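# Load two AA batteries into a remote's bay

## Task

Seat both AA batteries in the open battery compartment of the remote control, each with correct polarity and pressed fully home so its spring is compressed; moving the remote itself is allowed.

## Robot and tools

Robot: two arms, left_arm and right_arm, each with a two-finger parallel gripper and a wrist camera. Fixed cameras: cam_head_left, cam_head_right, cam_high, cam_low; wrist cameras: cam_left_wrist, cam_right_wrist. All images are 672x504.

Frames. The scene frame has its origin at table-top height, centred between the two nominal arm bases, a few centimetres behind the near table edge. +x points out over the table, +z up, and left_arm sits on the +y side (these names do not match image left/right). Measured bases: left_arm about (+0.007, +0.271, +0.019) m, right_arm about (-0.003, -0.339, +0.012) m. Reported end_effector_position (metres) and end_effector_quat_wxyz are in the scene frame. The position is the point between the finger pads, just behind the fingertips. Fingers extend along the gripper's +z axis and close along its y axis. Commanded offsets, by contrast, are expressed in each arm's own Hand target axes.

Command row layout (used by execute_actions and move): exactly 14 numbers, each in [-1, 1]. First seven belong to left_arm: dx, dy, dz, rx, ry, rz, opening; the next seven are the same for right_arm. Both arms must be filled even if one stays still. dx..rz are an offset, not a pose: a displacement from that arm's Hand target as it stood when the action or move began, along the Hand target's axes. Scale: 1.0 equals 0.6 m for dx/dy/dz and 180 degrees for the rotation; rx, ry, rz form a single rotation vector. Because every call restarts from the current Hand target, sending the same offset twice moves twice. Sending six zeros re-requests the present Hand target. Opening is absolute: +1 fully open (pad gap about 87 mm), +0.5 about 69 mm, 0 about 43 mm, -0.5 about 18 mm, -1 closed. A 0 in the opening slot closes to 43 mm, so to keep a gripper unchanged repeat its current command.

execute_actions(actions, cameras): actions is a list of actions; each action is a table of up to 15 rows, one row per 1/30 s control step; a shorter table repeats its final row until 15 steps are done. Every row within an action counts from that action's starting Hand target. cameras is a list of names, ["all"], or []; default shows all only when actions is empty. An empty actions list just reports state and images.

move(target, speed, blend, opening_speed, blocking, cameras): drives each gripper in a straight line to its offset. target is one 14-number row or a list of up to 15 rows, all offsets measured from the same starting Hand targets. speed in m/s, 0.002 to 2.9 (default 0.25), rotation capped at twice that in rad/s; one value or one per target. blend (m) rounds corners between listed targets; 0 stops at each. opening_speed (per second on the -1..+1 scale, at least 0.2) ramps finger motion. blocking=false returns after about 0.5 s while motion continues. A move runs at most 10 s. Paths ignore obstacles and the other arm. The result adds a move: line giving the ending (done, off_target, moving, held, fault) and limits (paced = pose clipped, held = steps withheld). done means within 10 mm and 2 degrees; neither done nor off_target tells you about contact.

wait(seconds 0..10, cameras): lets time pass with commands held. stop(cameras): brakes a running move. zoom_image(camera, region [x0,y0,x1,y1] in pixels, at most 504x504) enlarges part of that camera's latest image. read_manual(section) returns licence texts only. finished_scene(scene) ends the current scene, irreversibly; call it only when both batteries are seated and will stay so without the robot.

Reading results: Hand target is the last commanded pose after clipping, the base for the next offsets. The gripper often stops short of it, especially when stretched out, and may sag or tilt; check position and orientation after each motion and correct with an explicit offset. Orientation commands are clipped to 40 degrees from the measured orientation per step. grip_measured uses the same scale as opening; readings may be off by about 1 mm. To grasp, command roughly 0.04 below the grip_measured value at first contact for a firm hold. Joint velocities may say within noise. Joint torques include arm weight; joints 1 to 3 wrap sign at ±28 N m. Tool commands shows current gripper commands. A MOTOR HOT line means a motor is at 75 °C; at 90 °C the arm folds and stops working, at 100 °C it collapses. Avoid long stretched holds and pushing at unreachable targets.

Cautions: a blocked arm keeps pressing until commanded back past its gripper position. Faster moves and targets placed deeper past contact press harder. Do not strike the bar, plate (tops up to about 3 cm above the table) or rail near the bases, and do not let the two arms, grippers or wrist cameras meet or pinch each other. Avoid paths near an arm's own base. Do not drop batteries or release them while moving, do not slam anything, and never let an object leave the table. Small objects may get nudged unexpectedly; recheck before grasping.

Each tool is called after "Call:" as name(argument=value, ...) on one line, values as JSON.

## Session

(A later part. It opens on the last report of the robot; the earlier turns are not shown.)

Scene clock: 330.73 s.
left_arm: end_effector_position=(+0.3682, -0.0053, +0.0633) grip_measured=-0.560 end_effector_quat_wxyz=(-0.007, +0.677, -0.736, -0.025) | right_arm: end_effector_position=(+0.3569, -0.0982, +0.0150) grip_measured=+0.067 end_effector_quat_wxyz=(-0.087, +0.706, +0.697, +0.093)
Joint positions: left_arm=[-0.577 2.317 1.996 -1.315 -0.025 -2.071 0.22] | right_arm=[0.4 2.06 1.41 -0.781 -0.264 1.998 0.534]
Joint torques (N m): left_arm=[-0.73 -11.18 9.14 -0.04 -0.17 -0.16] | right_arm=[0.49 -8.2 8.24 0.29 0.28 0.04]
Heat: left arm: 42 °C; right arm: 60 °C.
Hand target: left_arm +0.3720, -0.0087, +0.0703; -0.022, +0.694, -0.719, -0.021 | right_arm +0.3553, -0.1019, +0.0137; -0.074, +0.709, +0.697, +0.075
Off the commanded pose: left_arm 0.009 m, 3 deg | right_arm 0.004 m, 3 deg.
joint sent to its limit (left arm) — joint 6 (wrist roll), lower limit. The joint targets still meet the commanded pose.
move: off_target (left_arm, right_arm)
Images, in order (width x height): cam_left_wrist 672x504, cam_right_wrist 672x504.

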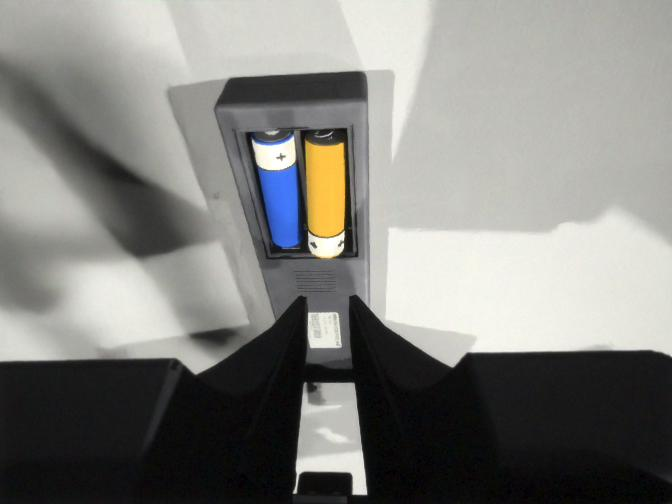

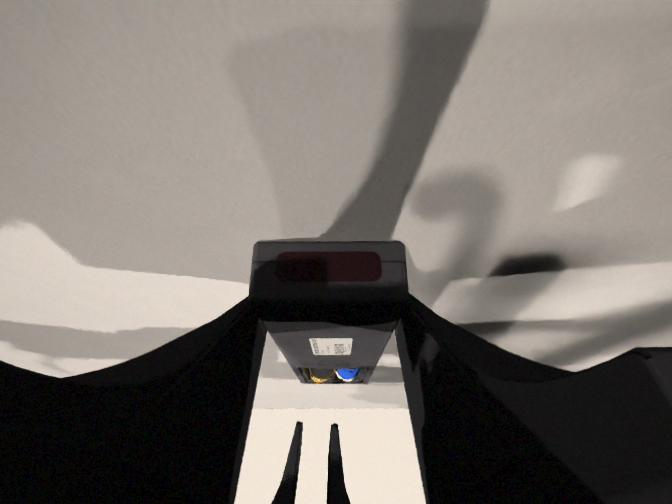

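Call:
move(target=[[-0.010,0.003,0,0,0,0,-0.8,0,0,0,0,0,0,0.02],[-0.009,0.003,0.05,0,0,0,-0.8,0,0,0,0,0,0,0.02]], speed=0.08, cameras=["cam_left_wrist","cam_right_wrist"])

Call:
zoom_image(camera="cam_right_wrist", region=[280, 330, 410, 440])

Call:
zoom_image(camera="cam_left_wrist", region=[230, 160, 430, 350])

Scene clock: 333.37 s.
left_arm: end_effector_position=(+0.3640, -0.0021, +0.0398) grip_measured=-0.800 end_effector_quat_wxyz=(-0.005, +0.677, -0.735, -0.031) | right_arm: end_effector_position=(+0.3569, -0.0982, +0.0150) grip_measured=+0.067 end_effector_quat_wxyz=(-0.087, +0.706, +0.697, +0.093)
Joint positions: left_arm=[-0.576 2.317 1.902 -1.233 -0.025 -2.071 0.1] | right_arm=[0.4 2.06 1.41 -0.781 -0.264 1.998 0.534]
Joint torques (N m): left_arm=[0.01 -12 5.44 0.26 -0.22 -0.17] | right_arm=[0.36 -8.27 8.14 0.28 0.28 0.04]
Heat: left arm: 42 °C; right arm: 60 °C.
Hand target: left_arm +0.3704, -0.0013, +0.0407; -0.022, +0.694, -0.719, -0.021 | right_arm +0.3553, -0.1019, +0.0137; -0.074, +0.709, +0.697, +0.075
Off the commanded pose: left_arm 0.007 m, 3 deg | right_arm 0.004 m, 3 deg.
joint sent to its limit (left arm) — joint 6 (wrist roll), lower limit. The joint targets still meet the commanded pose.
move: off_target (left_arm, right_arm)
Images, in order (width x height): cam_left_wrist 672x504, cam_right_wrist 672x504.

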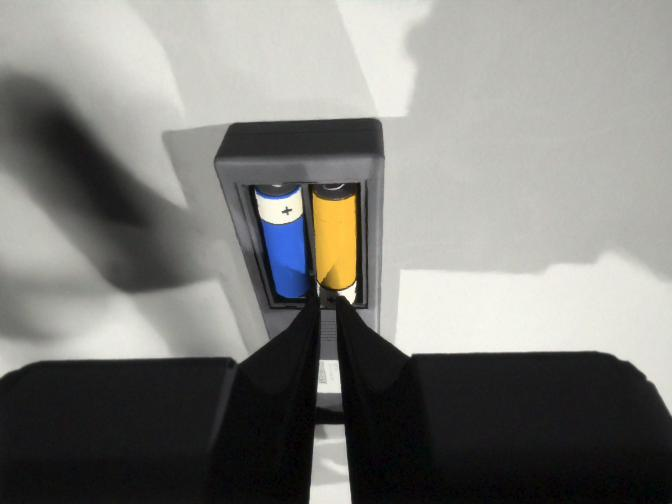

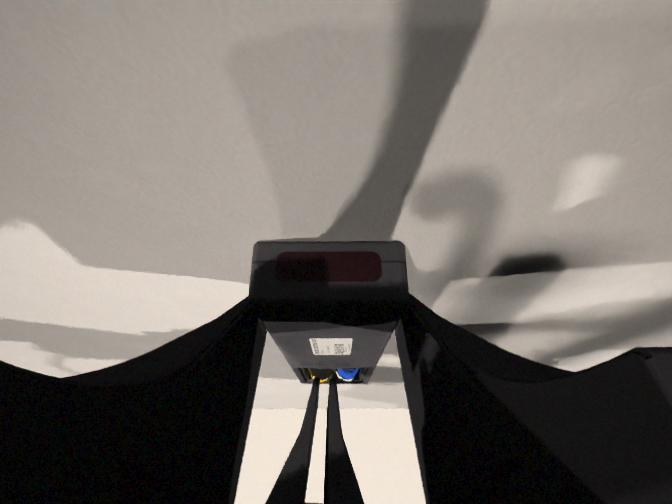

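Scaled by 3.877.

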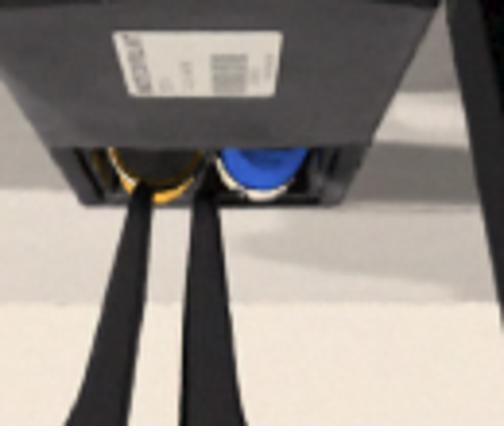

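Scaled by 2.520.

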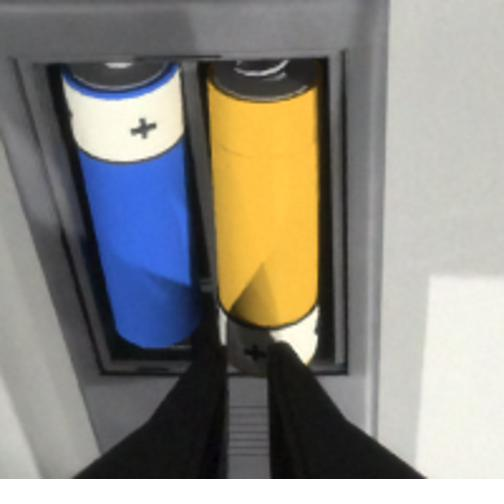

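Call:
move(target=[[-0.006,-0.006,0.0,0,0,0,-0.8,0,0,0,0,0,0,0.02],[-0.006,-0.006,0.03,0,0,0,-0.8,0,0,0,0,0,0,0.02],[-0.03,-0.006,0.06,0,0,0,-0.8,0,0,0,0,0,0,0.02]], speed=0.05, blend=[0.005,0.005,0], cameras=["cam_left_wrist","cam_right_wrist"])

Call:
zoom_image(camera="cam_right_wrist", region=[280, 330, 410, 440])

Call:
zoom_image(camera="cam_left_wrist", region=[230, 160, 430, 350])

Scene clock: 335.57 s.
left_arm: end_effector_position=(+0.3684, +0.0005, +0.0345) grip_measured=-0.800 end_effector_quat_wxyz=(+0.009, +0.688, -0.726, +0.004) | right_arm: end_effector_position=(+0.3569, -0.0982, +0.0150) grip_measured=+0.067 end_effector_quat_wxyz=(-0.087, +0.706, +0.697, +0.093)
Joint positions: left_arm=[-0.548 2.264 1.782 -1.105 0.02 -2.071 0.1] | right_arm=[0.4 2.06 1.41 -0.781 -0.264 1.998 0.534]
Joint velocities: left_arm=[0.002 -0.007 -0.046 -0.081 0.007 0.022 -0.014] | right_arm=[within noise]
Joint torques (N m): left_arm=[0.58 -7.42 2.89 0.51 -0.74 -0.08] | right_arm=[0.51 -8.34 7.91 0.25 0.33 0]
Heat: left arm: 42 °C; right arm: 60 °C.
Hand target: left_arm +0.3748, +0.0186, +0.0060; -0.022, +0.694, -0.719, -0.021 | right_arm +0.3553, -0.1019, +0.0137; -0.074, +0.709, +0.697, +0.075
Off the commanded pose: left_arm 0.035 m, 5 deg | right_arm 0.004 m, 3 deg.
move: off_target (left_arm, right_arm)
Images, in order (width x height): cam_left_wrist 672x504, cam_right_wrist 672x504.

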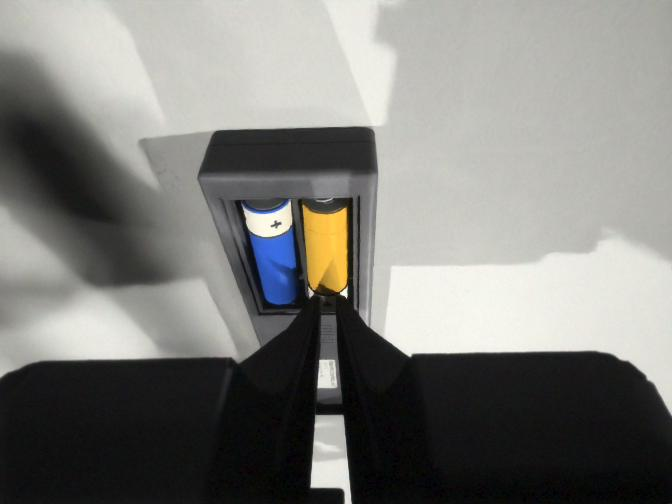

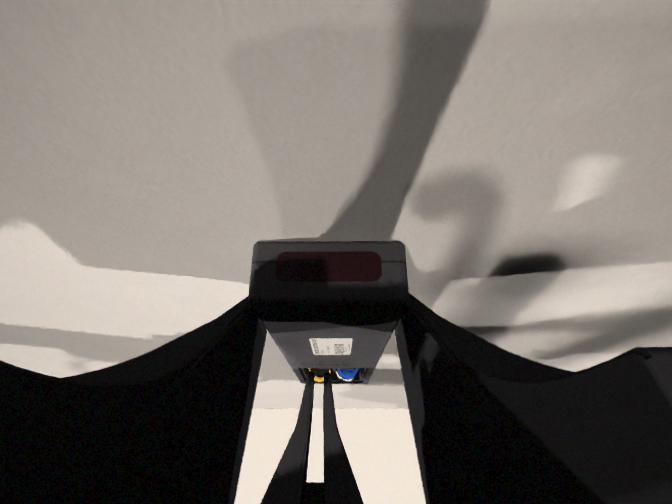

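Scaled by 3.877.

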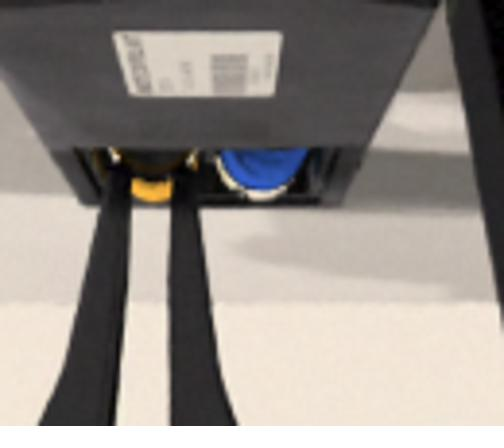

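Scaled by 2.520.

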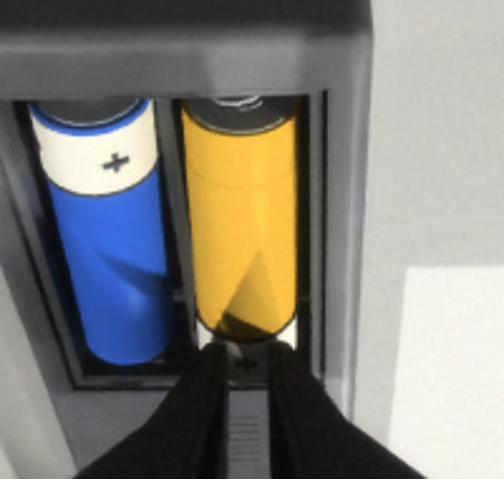

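Straddling well. Press harder and further +y.

Call:
move(target=[-0.025,0.005,0.03,0,0,0,-0.8,0,0,0,0,0,0,0.02], speed=0.05, cameras=["cam_left_wrist","cam_right_wrist"])

Call:
zoom_image(camera="cam_right_wrist", region=[280, 330, 410, 440])

Call:
zoom_image(camera="cam_left_wrist", region=[230, 160, 430, 350])

Scene clock: 336.97 s.
left_arm: end_effector_position=(+0.3696, +0.0046, +0.0309) grip_measured=-0.799 end_effector_quat_wxyz=(+0.021, +0.687, -0.726, +0.030) | right_arm: end_effector_position=(+0.3569, -0.0979, +0.0150) grip_measured=+0.067 end_effector_quat_wxyz=(-0.086, +0.706, +0.697, +0.093)
Joint positions: left_arm=[-0.524 2.223 1.688 -1.009 0.057 -2.047 0.101] | right_arm=[0.401 2.06 1.41 -0.781 -0.263 2 0.534]
Joint torques (N m): left_arm=[1.22 -5.48 1.92 0.41 -1.12 0.04] | right_arm=[0.29 -8.35 7.88 0.32 0.3 0]
Heat: left arm: 42 °C; right arm: 60 °C.
Hand target: left_arm +0.3723, +0.0349, -0.0111; -0.022, +0.694, -0.719, -0.021 | right_arm +0.3553, -0.1019, +0.0137; -0.075, +0.710, +0.697, +0.075
Off the commanded pose: left_arm 0.052 m, 8 deg | right_arm 0.004 m, 3 deg.
move: off_target (left_arm, right_arm)
Images, in order (width x height): cam_left_wrist 672x504, cam_right_wrist 672x504.

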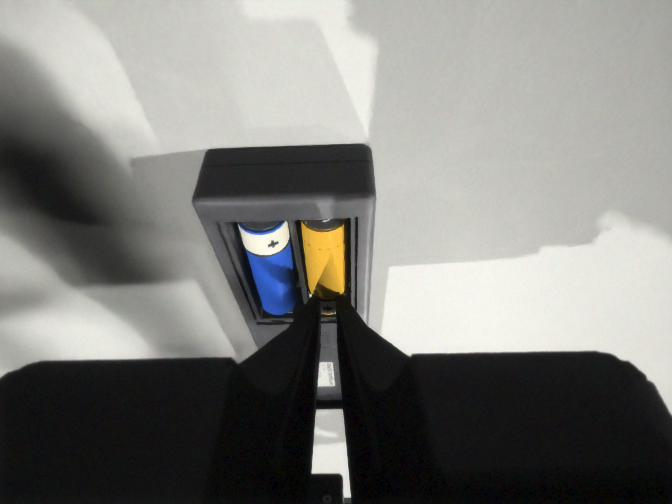

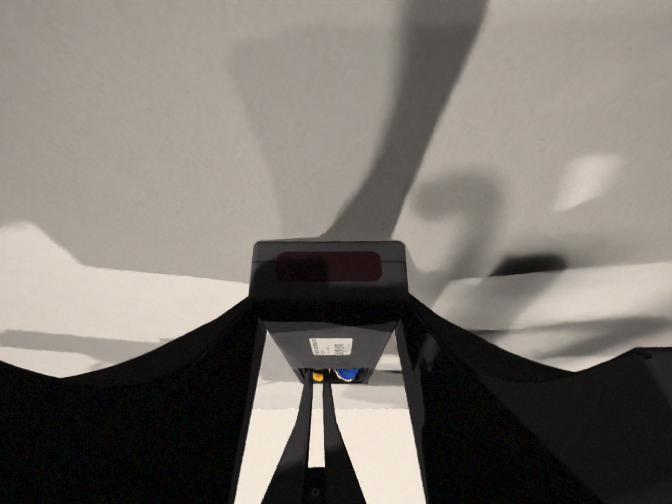

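Scaled by 3.877.

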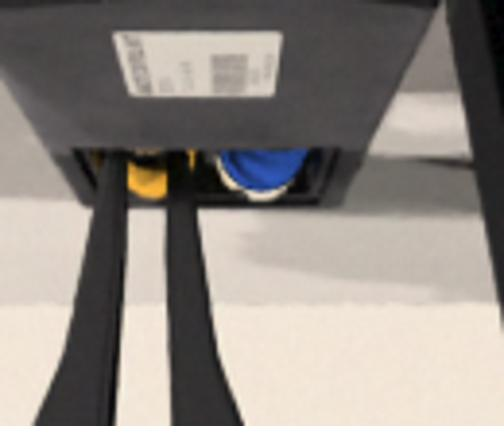

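Scaled by 2.520.

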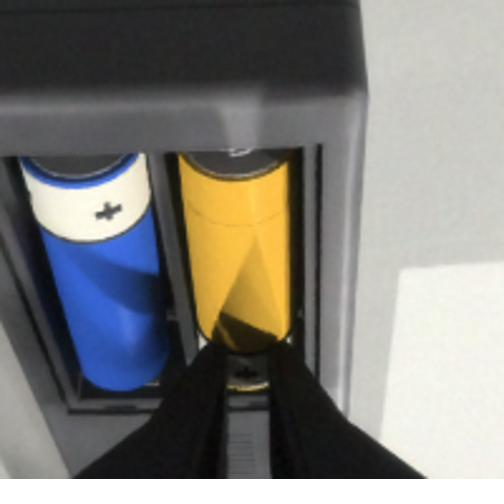

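Call:
move(target=[[0.045,0.004,0.0,0,0,0,-0.8,0,0,0,0,0,0,0.02],[0.045,0.004,-0.11,0,0,0,-0.8,0,0,0,0,0,0,0.02]], speed=0.06, blend=[0.01,0], cameras=["cam_left_wrist","cam_right_wrist"])

Call:
zoom_image(camera="cam_right_wrist", region=[280, 330, 410, 440])

Call:
zoom_image(camera="cam_left_wrist", region=[230, 130, 430, 320])

Scene clock: 339.80 s.
left_arm: end_effector_position=(+0.3643, +0.0066, +0.0478) grip_measured=-0.800 end_effector_quat_wxyz=(-0.007, +0.682, -0.731, -0.024) | right_arm: end_effector_position=(+0.3569, -0.0979, +0.0150) grip_measured=+0.067 end_effector_quat_wxyz=(-0.086, +0.706, +0.697, +0.093)
Joint positions: left_arm=[-0.56 2.274 1.861 -1.221 -0.026 -2.068 0.1] | right_arm=[0.401 2.06 1.41 -0.781 -0.263 2 0.534]
Joint torques (N m): left_arm=[-0.91 -10.55 9.05 0.01 -0.27 -0.19] | right_arm=[0.24 -8.24 8.1 0.29 0.29 0.03]
Heat: left arm: 41 °C; right arm: 60 °C.
Hand target: left_arm +0.3689, +0.0040, +0.0531; -0.022, +0.694, -0.719, -0.021 | right_arm +0.3553, -0.1019, +0.0137; -0.075, +0.710, +0.697, +0.075
Off the commanded pose: left_arm 0.007 m, 3 deg | right_arm 0.005 m, 3 deg.
joint sent to its limit (left arm) — joint 6 (wrist roll), lower limit. The joint targets still meet the commanded pose.
move: off_target (left_arm, right_arm)
Images, in order (width x height): cam_left_wrist 672x504, cam_right_wrist 672x504.

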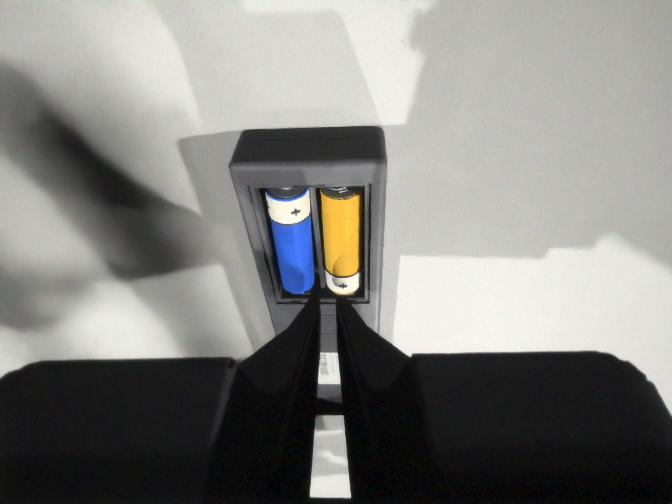

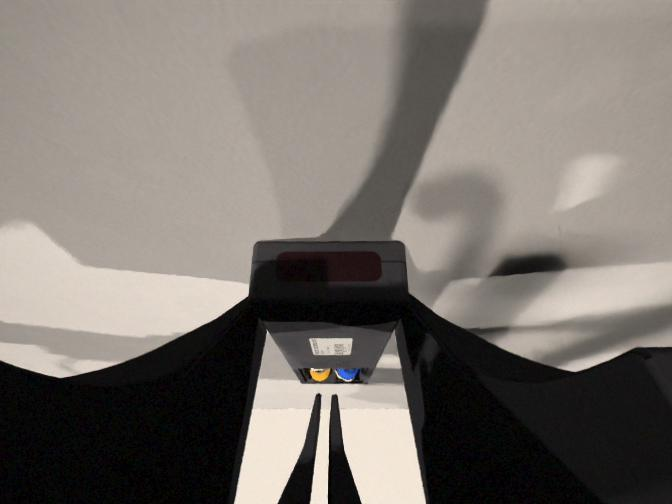

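Scaled by 3.877.

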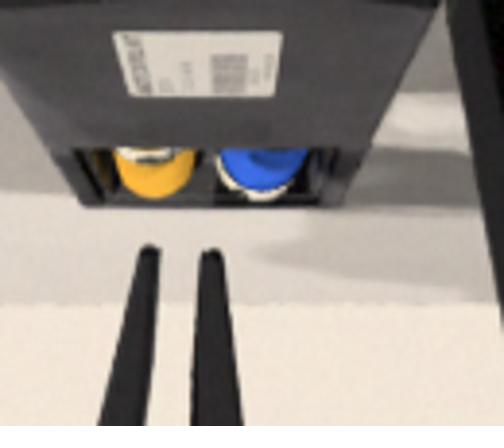

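Scaled by 2.520.

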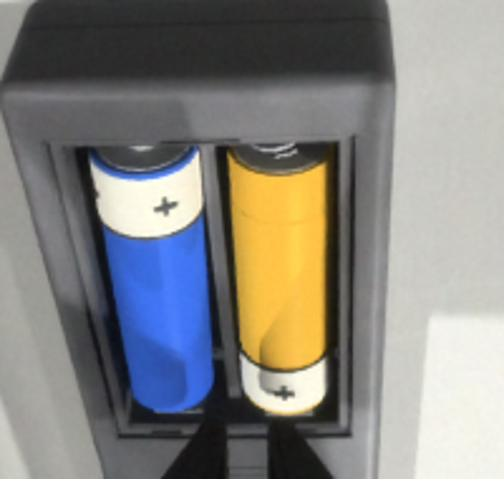

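Call:
move(target=[[-0.02,-0.006,-0.015,0,0,0,-0.8,0,0,0,0,0,0,0.02],[-0.047,-0.008,0.0,0,0,0,-0.8,0,0,0,0,0,0,0.02],[-0.047,-0.008,0.02,0,0,0,-0.8,0,0,0,0,0,0,0.02]], speed=0.07, blend=[0.01,0.005,0], cameras=["cam_left_wrist","cam_right_wrist"])

Call:
zoom_image(camera="cam_left_wrist", region=[230, 180, 430, 370])

Call:
zoom_image(camera="cam_right_wrist", region=[280, 330, 410, 440])

Scene clock: 341.80 s.
left_arm: end_effector_position=(+0.3698, +0.0323, +0.0336) grip_measured=-0.800 end_effector_quat_wxyz=(-0.010, +0.698, -0.715, -0.038) | right_arm: end_effector_position=(+0.3569, -0.0979, +0.0150) grip_measured=+0.067 end_effector_quat_wxyz=(-0.086, +0.706, +0.697, +0.093)
Joint positions: left_arm=[-0.508 2.268 1.797 -1.186 -0.041 -2.062 0.1] | right_arm=[0.401 2.06 1.41 -0.781 -0.263 2 0.534]
Joint torques (N m): left_arm=[-0.34 -13.24 5.56 0.21 -0.2 0.08] | right_arm=[0.12 -8.24 8.01 0.39 0.29 -0.07]
Heat: left arm: 42 °C; right arm: 60 °C.
Hand target: left_arm +0.3747, +0.0327, +0.0428; -0.022, +0.694, -0.719, -0.021 | right_arm +0.3553, -0.1019, +0.0137; -0.075, +0.710, +0.697, +0.075
Off the commanded pose: left_arm 0.010 m, 2 deg | right_arm 0.005 m, 3 deg.
move: off_target (right_arm); blend cut to 0.0076 m at target 1
Images, in order (width x height): cam_left_wrist 672x504, cam_right_wrist 672x504.

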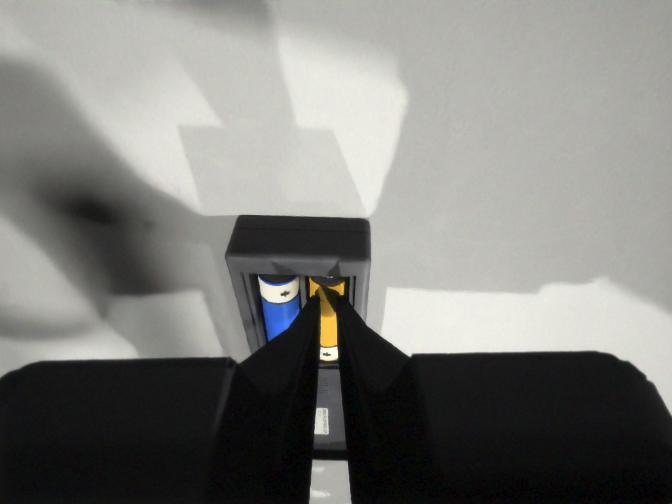

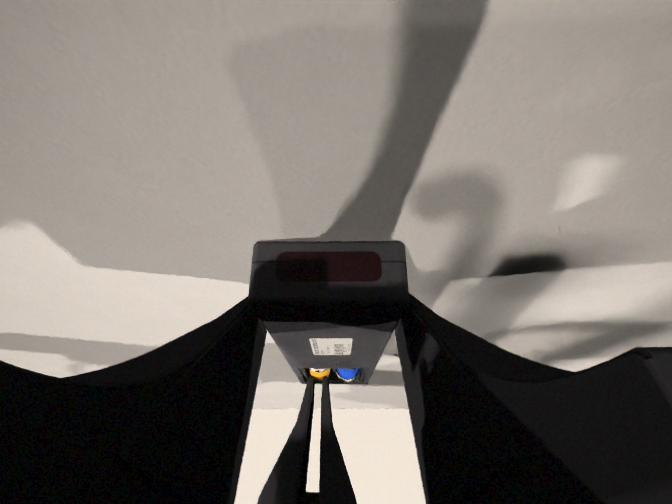

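Scaled by 2.520.

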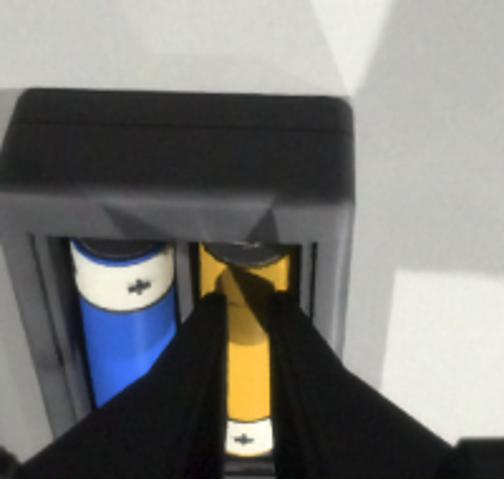

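Scaled by 3.877.

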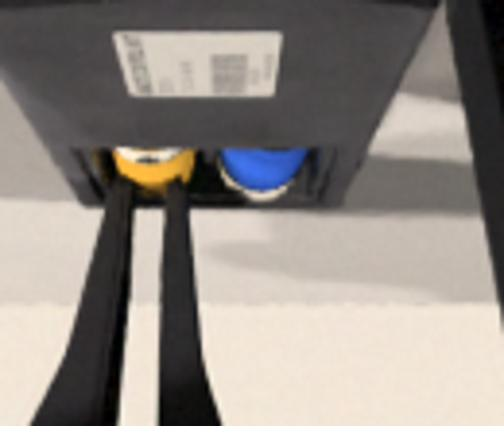

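Call:
move(target=[[0,0.005,0.05,0,0,0,-0.8,0,0,0,0,0,0,0.02]], speed=0.06, cameras=["cam_left_wrist"])

Call:
move(target=[[0,0.0,-0.03,0,0,0,-0.8,0,0,0,0,0,0,0.02],[0.08,0.0,-0.15,0,0,0,-0.8,0,0,0,0,0,0,0.02]], speed=0.1, blend=[0.01,0], cameras=["cam_left_wrist","cam_right_wrist"])

Call:
zoom_image(camera="cam_left_wrist", region=[230, 70, 430, 260])

Call:
zoom_image(camera="cam_right_wrist", region=[280, 330, 410, 440])

Scene clock: 343.53 s.
left_arm: end_effector_position=(+0.3692, +0.0326, +0.0320) grip_measured=-0.800 end_effector_quat_wxyz=(-0.014, +0.696, -0.718, -0.018) | right_arm: end_effector_position=(+0.3569, -0.0979, +0.0150) grip_measured=+0.067 end_effector_quat_wxyz=(-0.086, +0.706, +0.697, +0.093)
Joint positions: left_arm=[-0.507 2.227 1.72 -1.109 -0.038 -2.054 0.1] | right_arm=[0.401 2.06 1.41 -0.781 -0.263 2 0.534]
Joint torques (N m): left_arm=[-0.34 -8.21 3.33 0.57 -0.29 0] | right_arm=[0.12 -8.39 7.86 0.28 0.29 -0.02]
Heat: left arm: 42 °C; right arm: 60 °C.
Hand target: left_arm +0.3716, +0.0345, +0.0129; -0.022, +0.694, -0.720, -0.021 | right_arm +0.3553, -0.1019, +0.0137; -0.075, +0.710, +0.697, +0.075
Off the commanded pose: left_arm 0.019 m, 1 deg | right_arm 0.005 m, 3 deg.
move: off_target (left_arm, right_arm)
Images, in order (width x height): cam_left_wrist 672x504.

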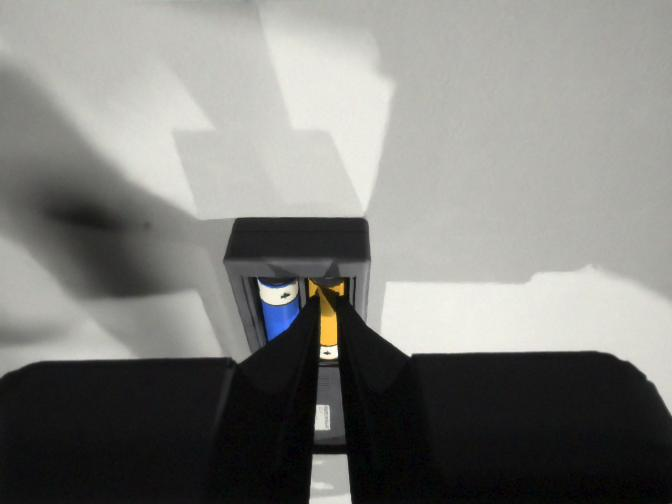

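Scene clock: 345.40 s.
left_arm: end_effector_position=(+0.3683, -0.0147, +0.0966) grip_measured=-0.800 end_effector_quat_wxyz=(+0.014, -0.668, +0.744, +0.021) | right_arm: end_effector_position=(+0.3569, -0.0979, +0.0150) grip_measured=+0.067 end_effector_quat_wxyz=(-0.086, +0.706, +0.697, +0.093)
Joint positions: left_arm=[-0.598 2.334 2.159 -1.449 -0.036 -2.068 0.1] | right_arm=[0.401 2.06 1.41 -0.781 -0.263 2 0.534]
Joint torques (N m): left_arm=[-0.32 -10.7 9.26 -0.05 -0.04 -0.16] | right_arm=[0.51 -8.42 8.14 0.27 0.28 -0.05]
Heat: left arm: 42 °C; right arm: 59 °C.
Hand target: left_arm +0.3699, -0.0188, +0.1000; +0.022, -0.694, +0.719, +0.021 | right_arm +0.3553, -0.1019, +0.0137; -0.075, +0.710, +0.697, +0.075
Off the commanded pose: left_arm 0.005 m, 4 deg | right_arm 0.005 m, 3 deg.
joint sent to its limit (left arm) — joint 6 (wrist roll), lower limit. The joint targets are off in orientation, not in position.
move: off_target (left_arm, right_arm); blend cut to 0.0087 m at target 1
Images, in order (width x height): cam_left_wrist 672x504, cam_right_wrist 672x504.

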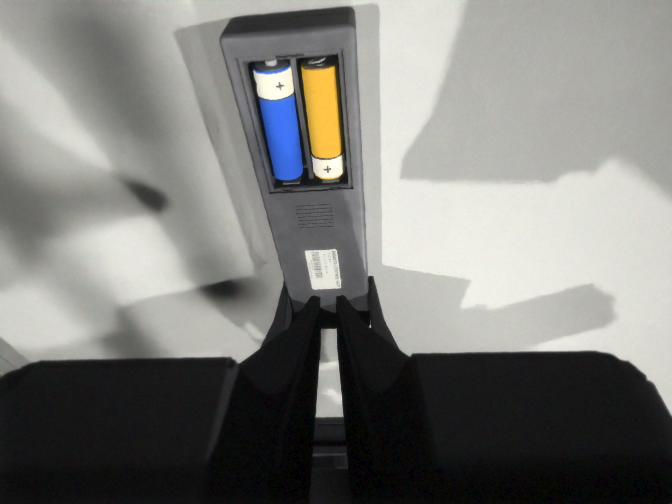

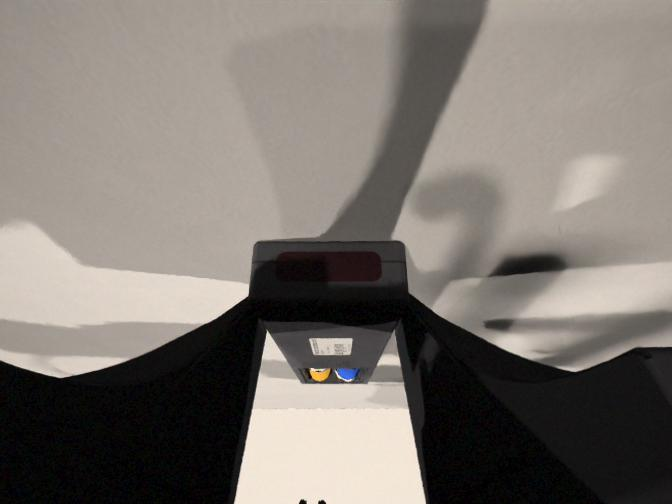

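Scaled by 2.520.

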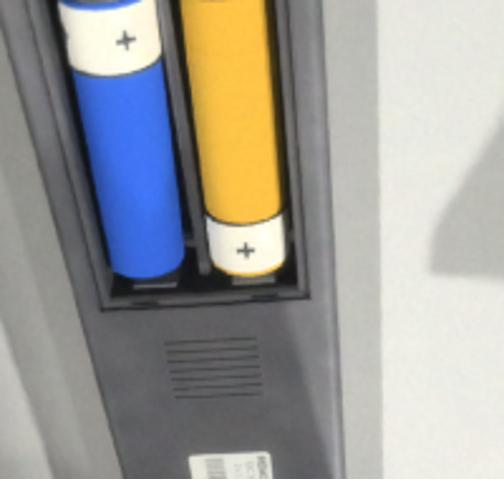

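Scaled by 3.877.

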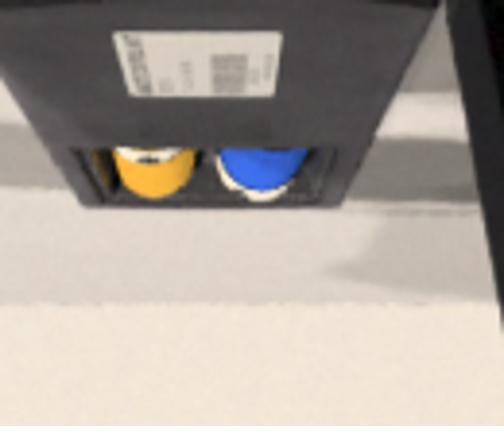

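Call:
zoom_image(camera="cam_left_wrist", region=[230, 30, 370, 200])

Scaled by 2.965.

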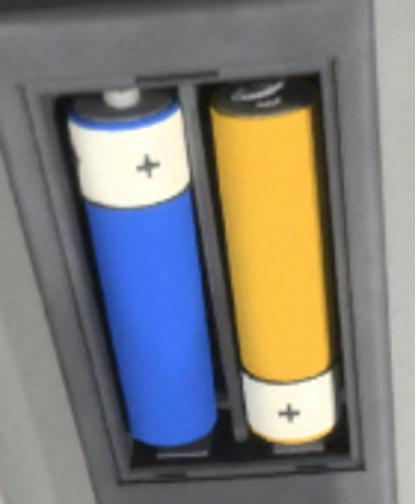

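Call:
move(target=[[0,0,0,0,0,0,-0.8,0,0,-0.005,0,0,0,0.35],[0,0,0,0,0,0,-0.8,0,0,-0.005,0,0,0,0.35],[0,0,-0.04,0,0,0,-0.8,0,0,-0.15,0,0,0,0.35]], speed=0.08, cameras=["cam_left_wrist","cam_right_wrist","cam_head_left"])

Call:
zoom_image(camera="cam_left_wrist", region=[230, 10, 380, 200])

Scene clock: 349.53 s.
left_arm: end_effector_position=(+0.3693, -0.0158, +0.1211) grip_measured=-0.800 end_effector_quat_wxyz=(+0.014, -0.668, +0.744, +0.018) | right_arm: end_effector_position=(+0.3504, -0.1163, +0.0845) grip_measured=+0.350 end_effector_quat_wxyz=(-0.089, +0.709, +0.697, +0.064)
Joint positions: left_arm=[-0.598 2.355 2.292 -1.556 -0.035 -2.069 0.1] | right_arm=[0.364 1.981 1.594 -1.111 -0.248 1.956 0.675]
Joint torques (N m): left_arm=[-0.81 -10.66 8.73 0.02 -0.03 -0.18] | right_arm=[-0.7 -10.33 9.31 0.3 0.16 -0.09]
Heat: left arm: 42 °C; right arm: 60 °C.
Hand target: left_arm +0.3698, -0.0203, +0.1238; +0.022, -0.694, +0.719, +0.021 | right_arm +0.3551, -0.1207, +0.1018; -0.075, +0.709, +0.697, +0.075
Off the commanded pose: left_arm 0.005 m, 4 deg | right_arm 0.018 m, 2 deg.
joint sent to its limit (left arm) — joint 4 (wrist pitch), lower limit; joint 6 (wrist roll), lower limit. The joint targets are off in orientation, not in position.
move: off_target (left_arm, right_arm)
Images, in order (width x height): cam_head_left 672x504, cam_left_wrist 672x504, cam_right_wrist 672x504.

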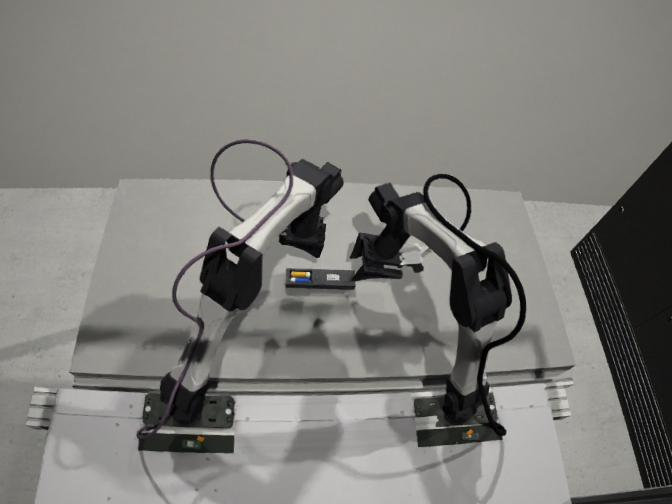

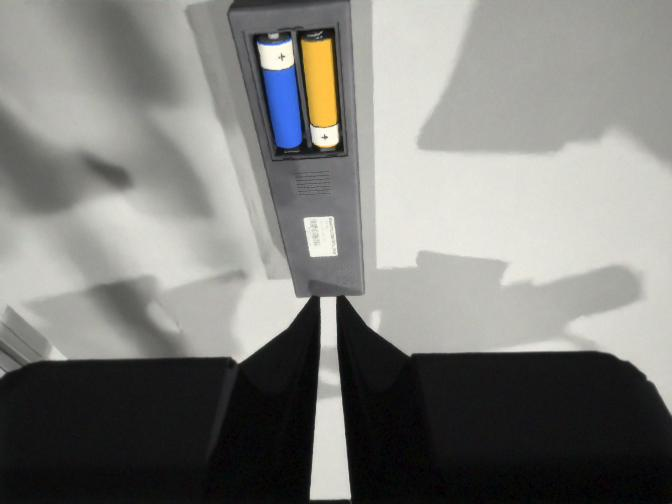

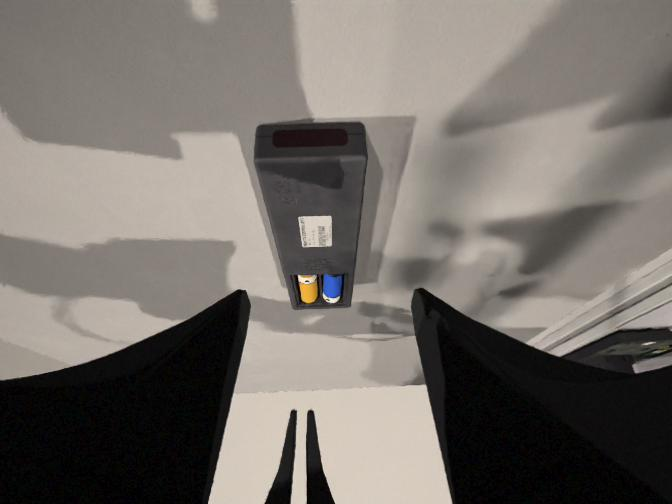

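Scaled by 2.653.

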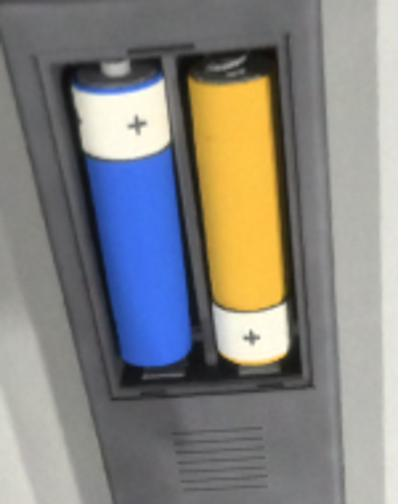

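Call:
zoom_image(camera="cam_right_wrist", region=[270, 250, 370, 320])

Scaled by 5.040.

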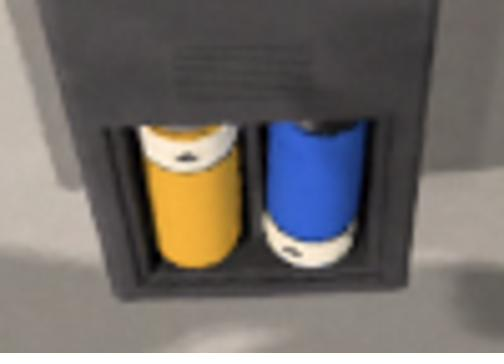

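Call:
finished_scene(scene=2)

The scene is finished: the task was done.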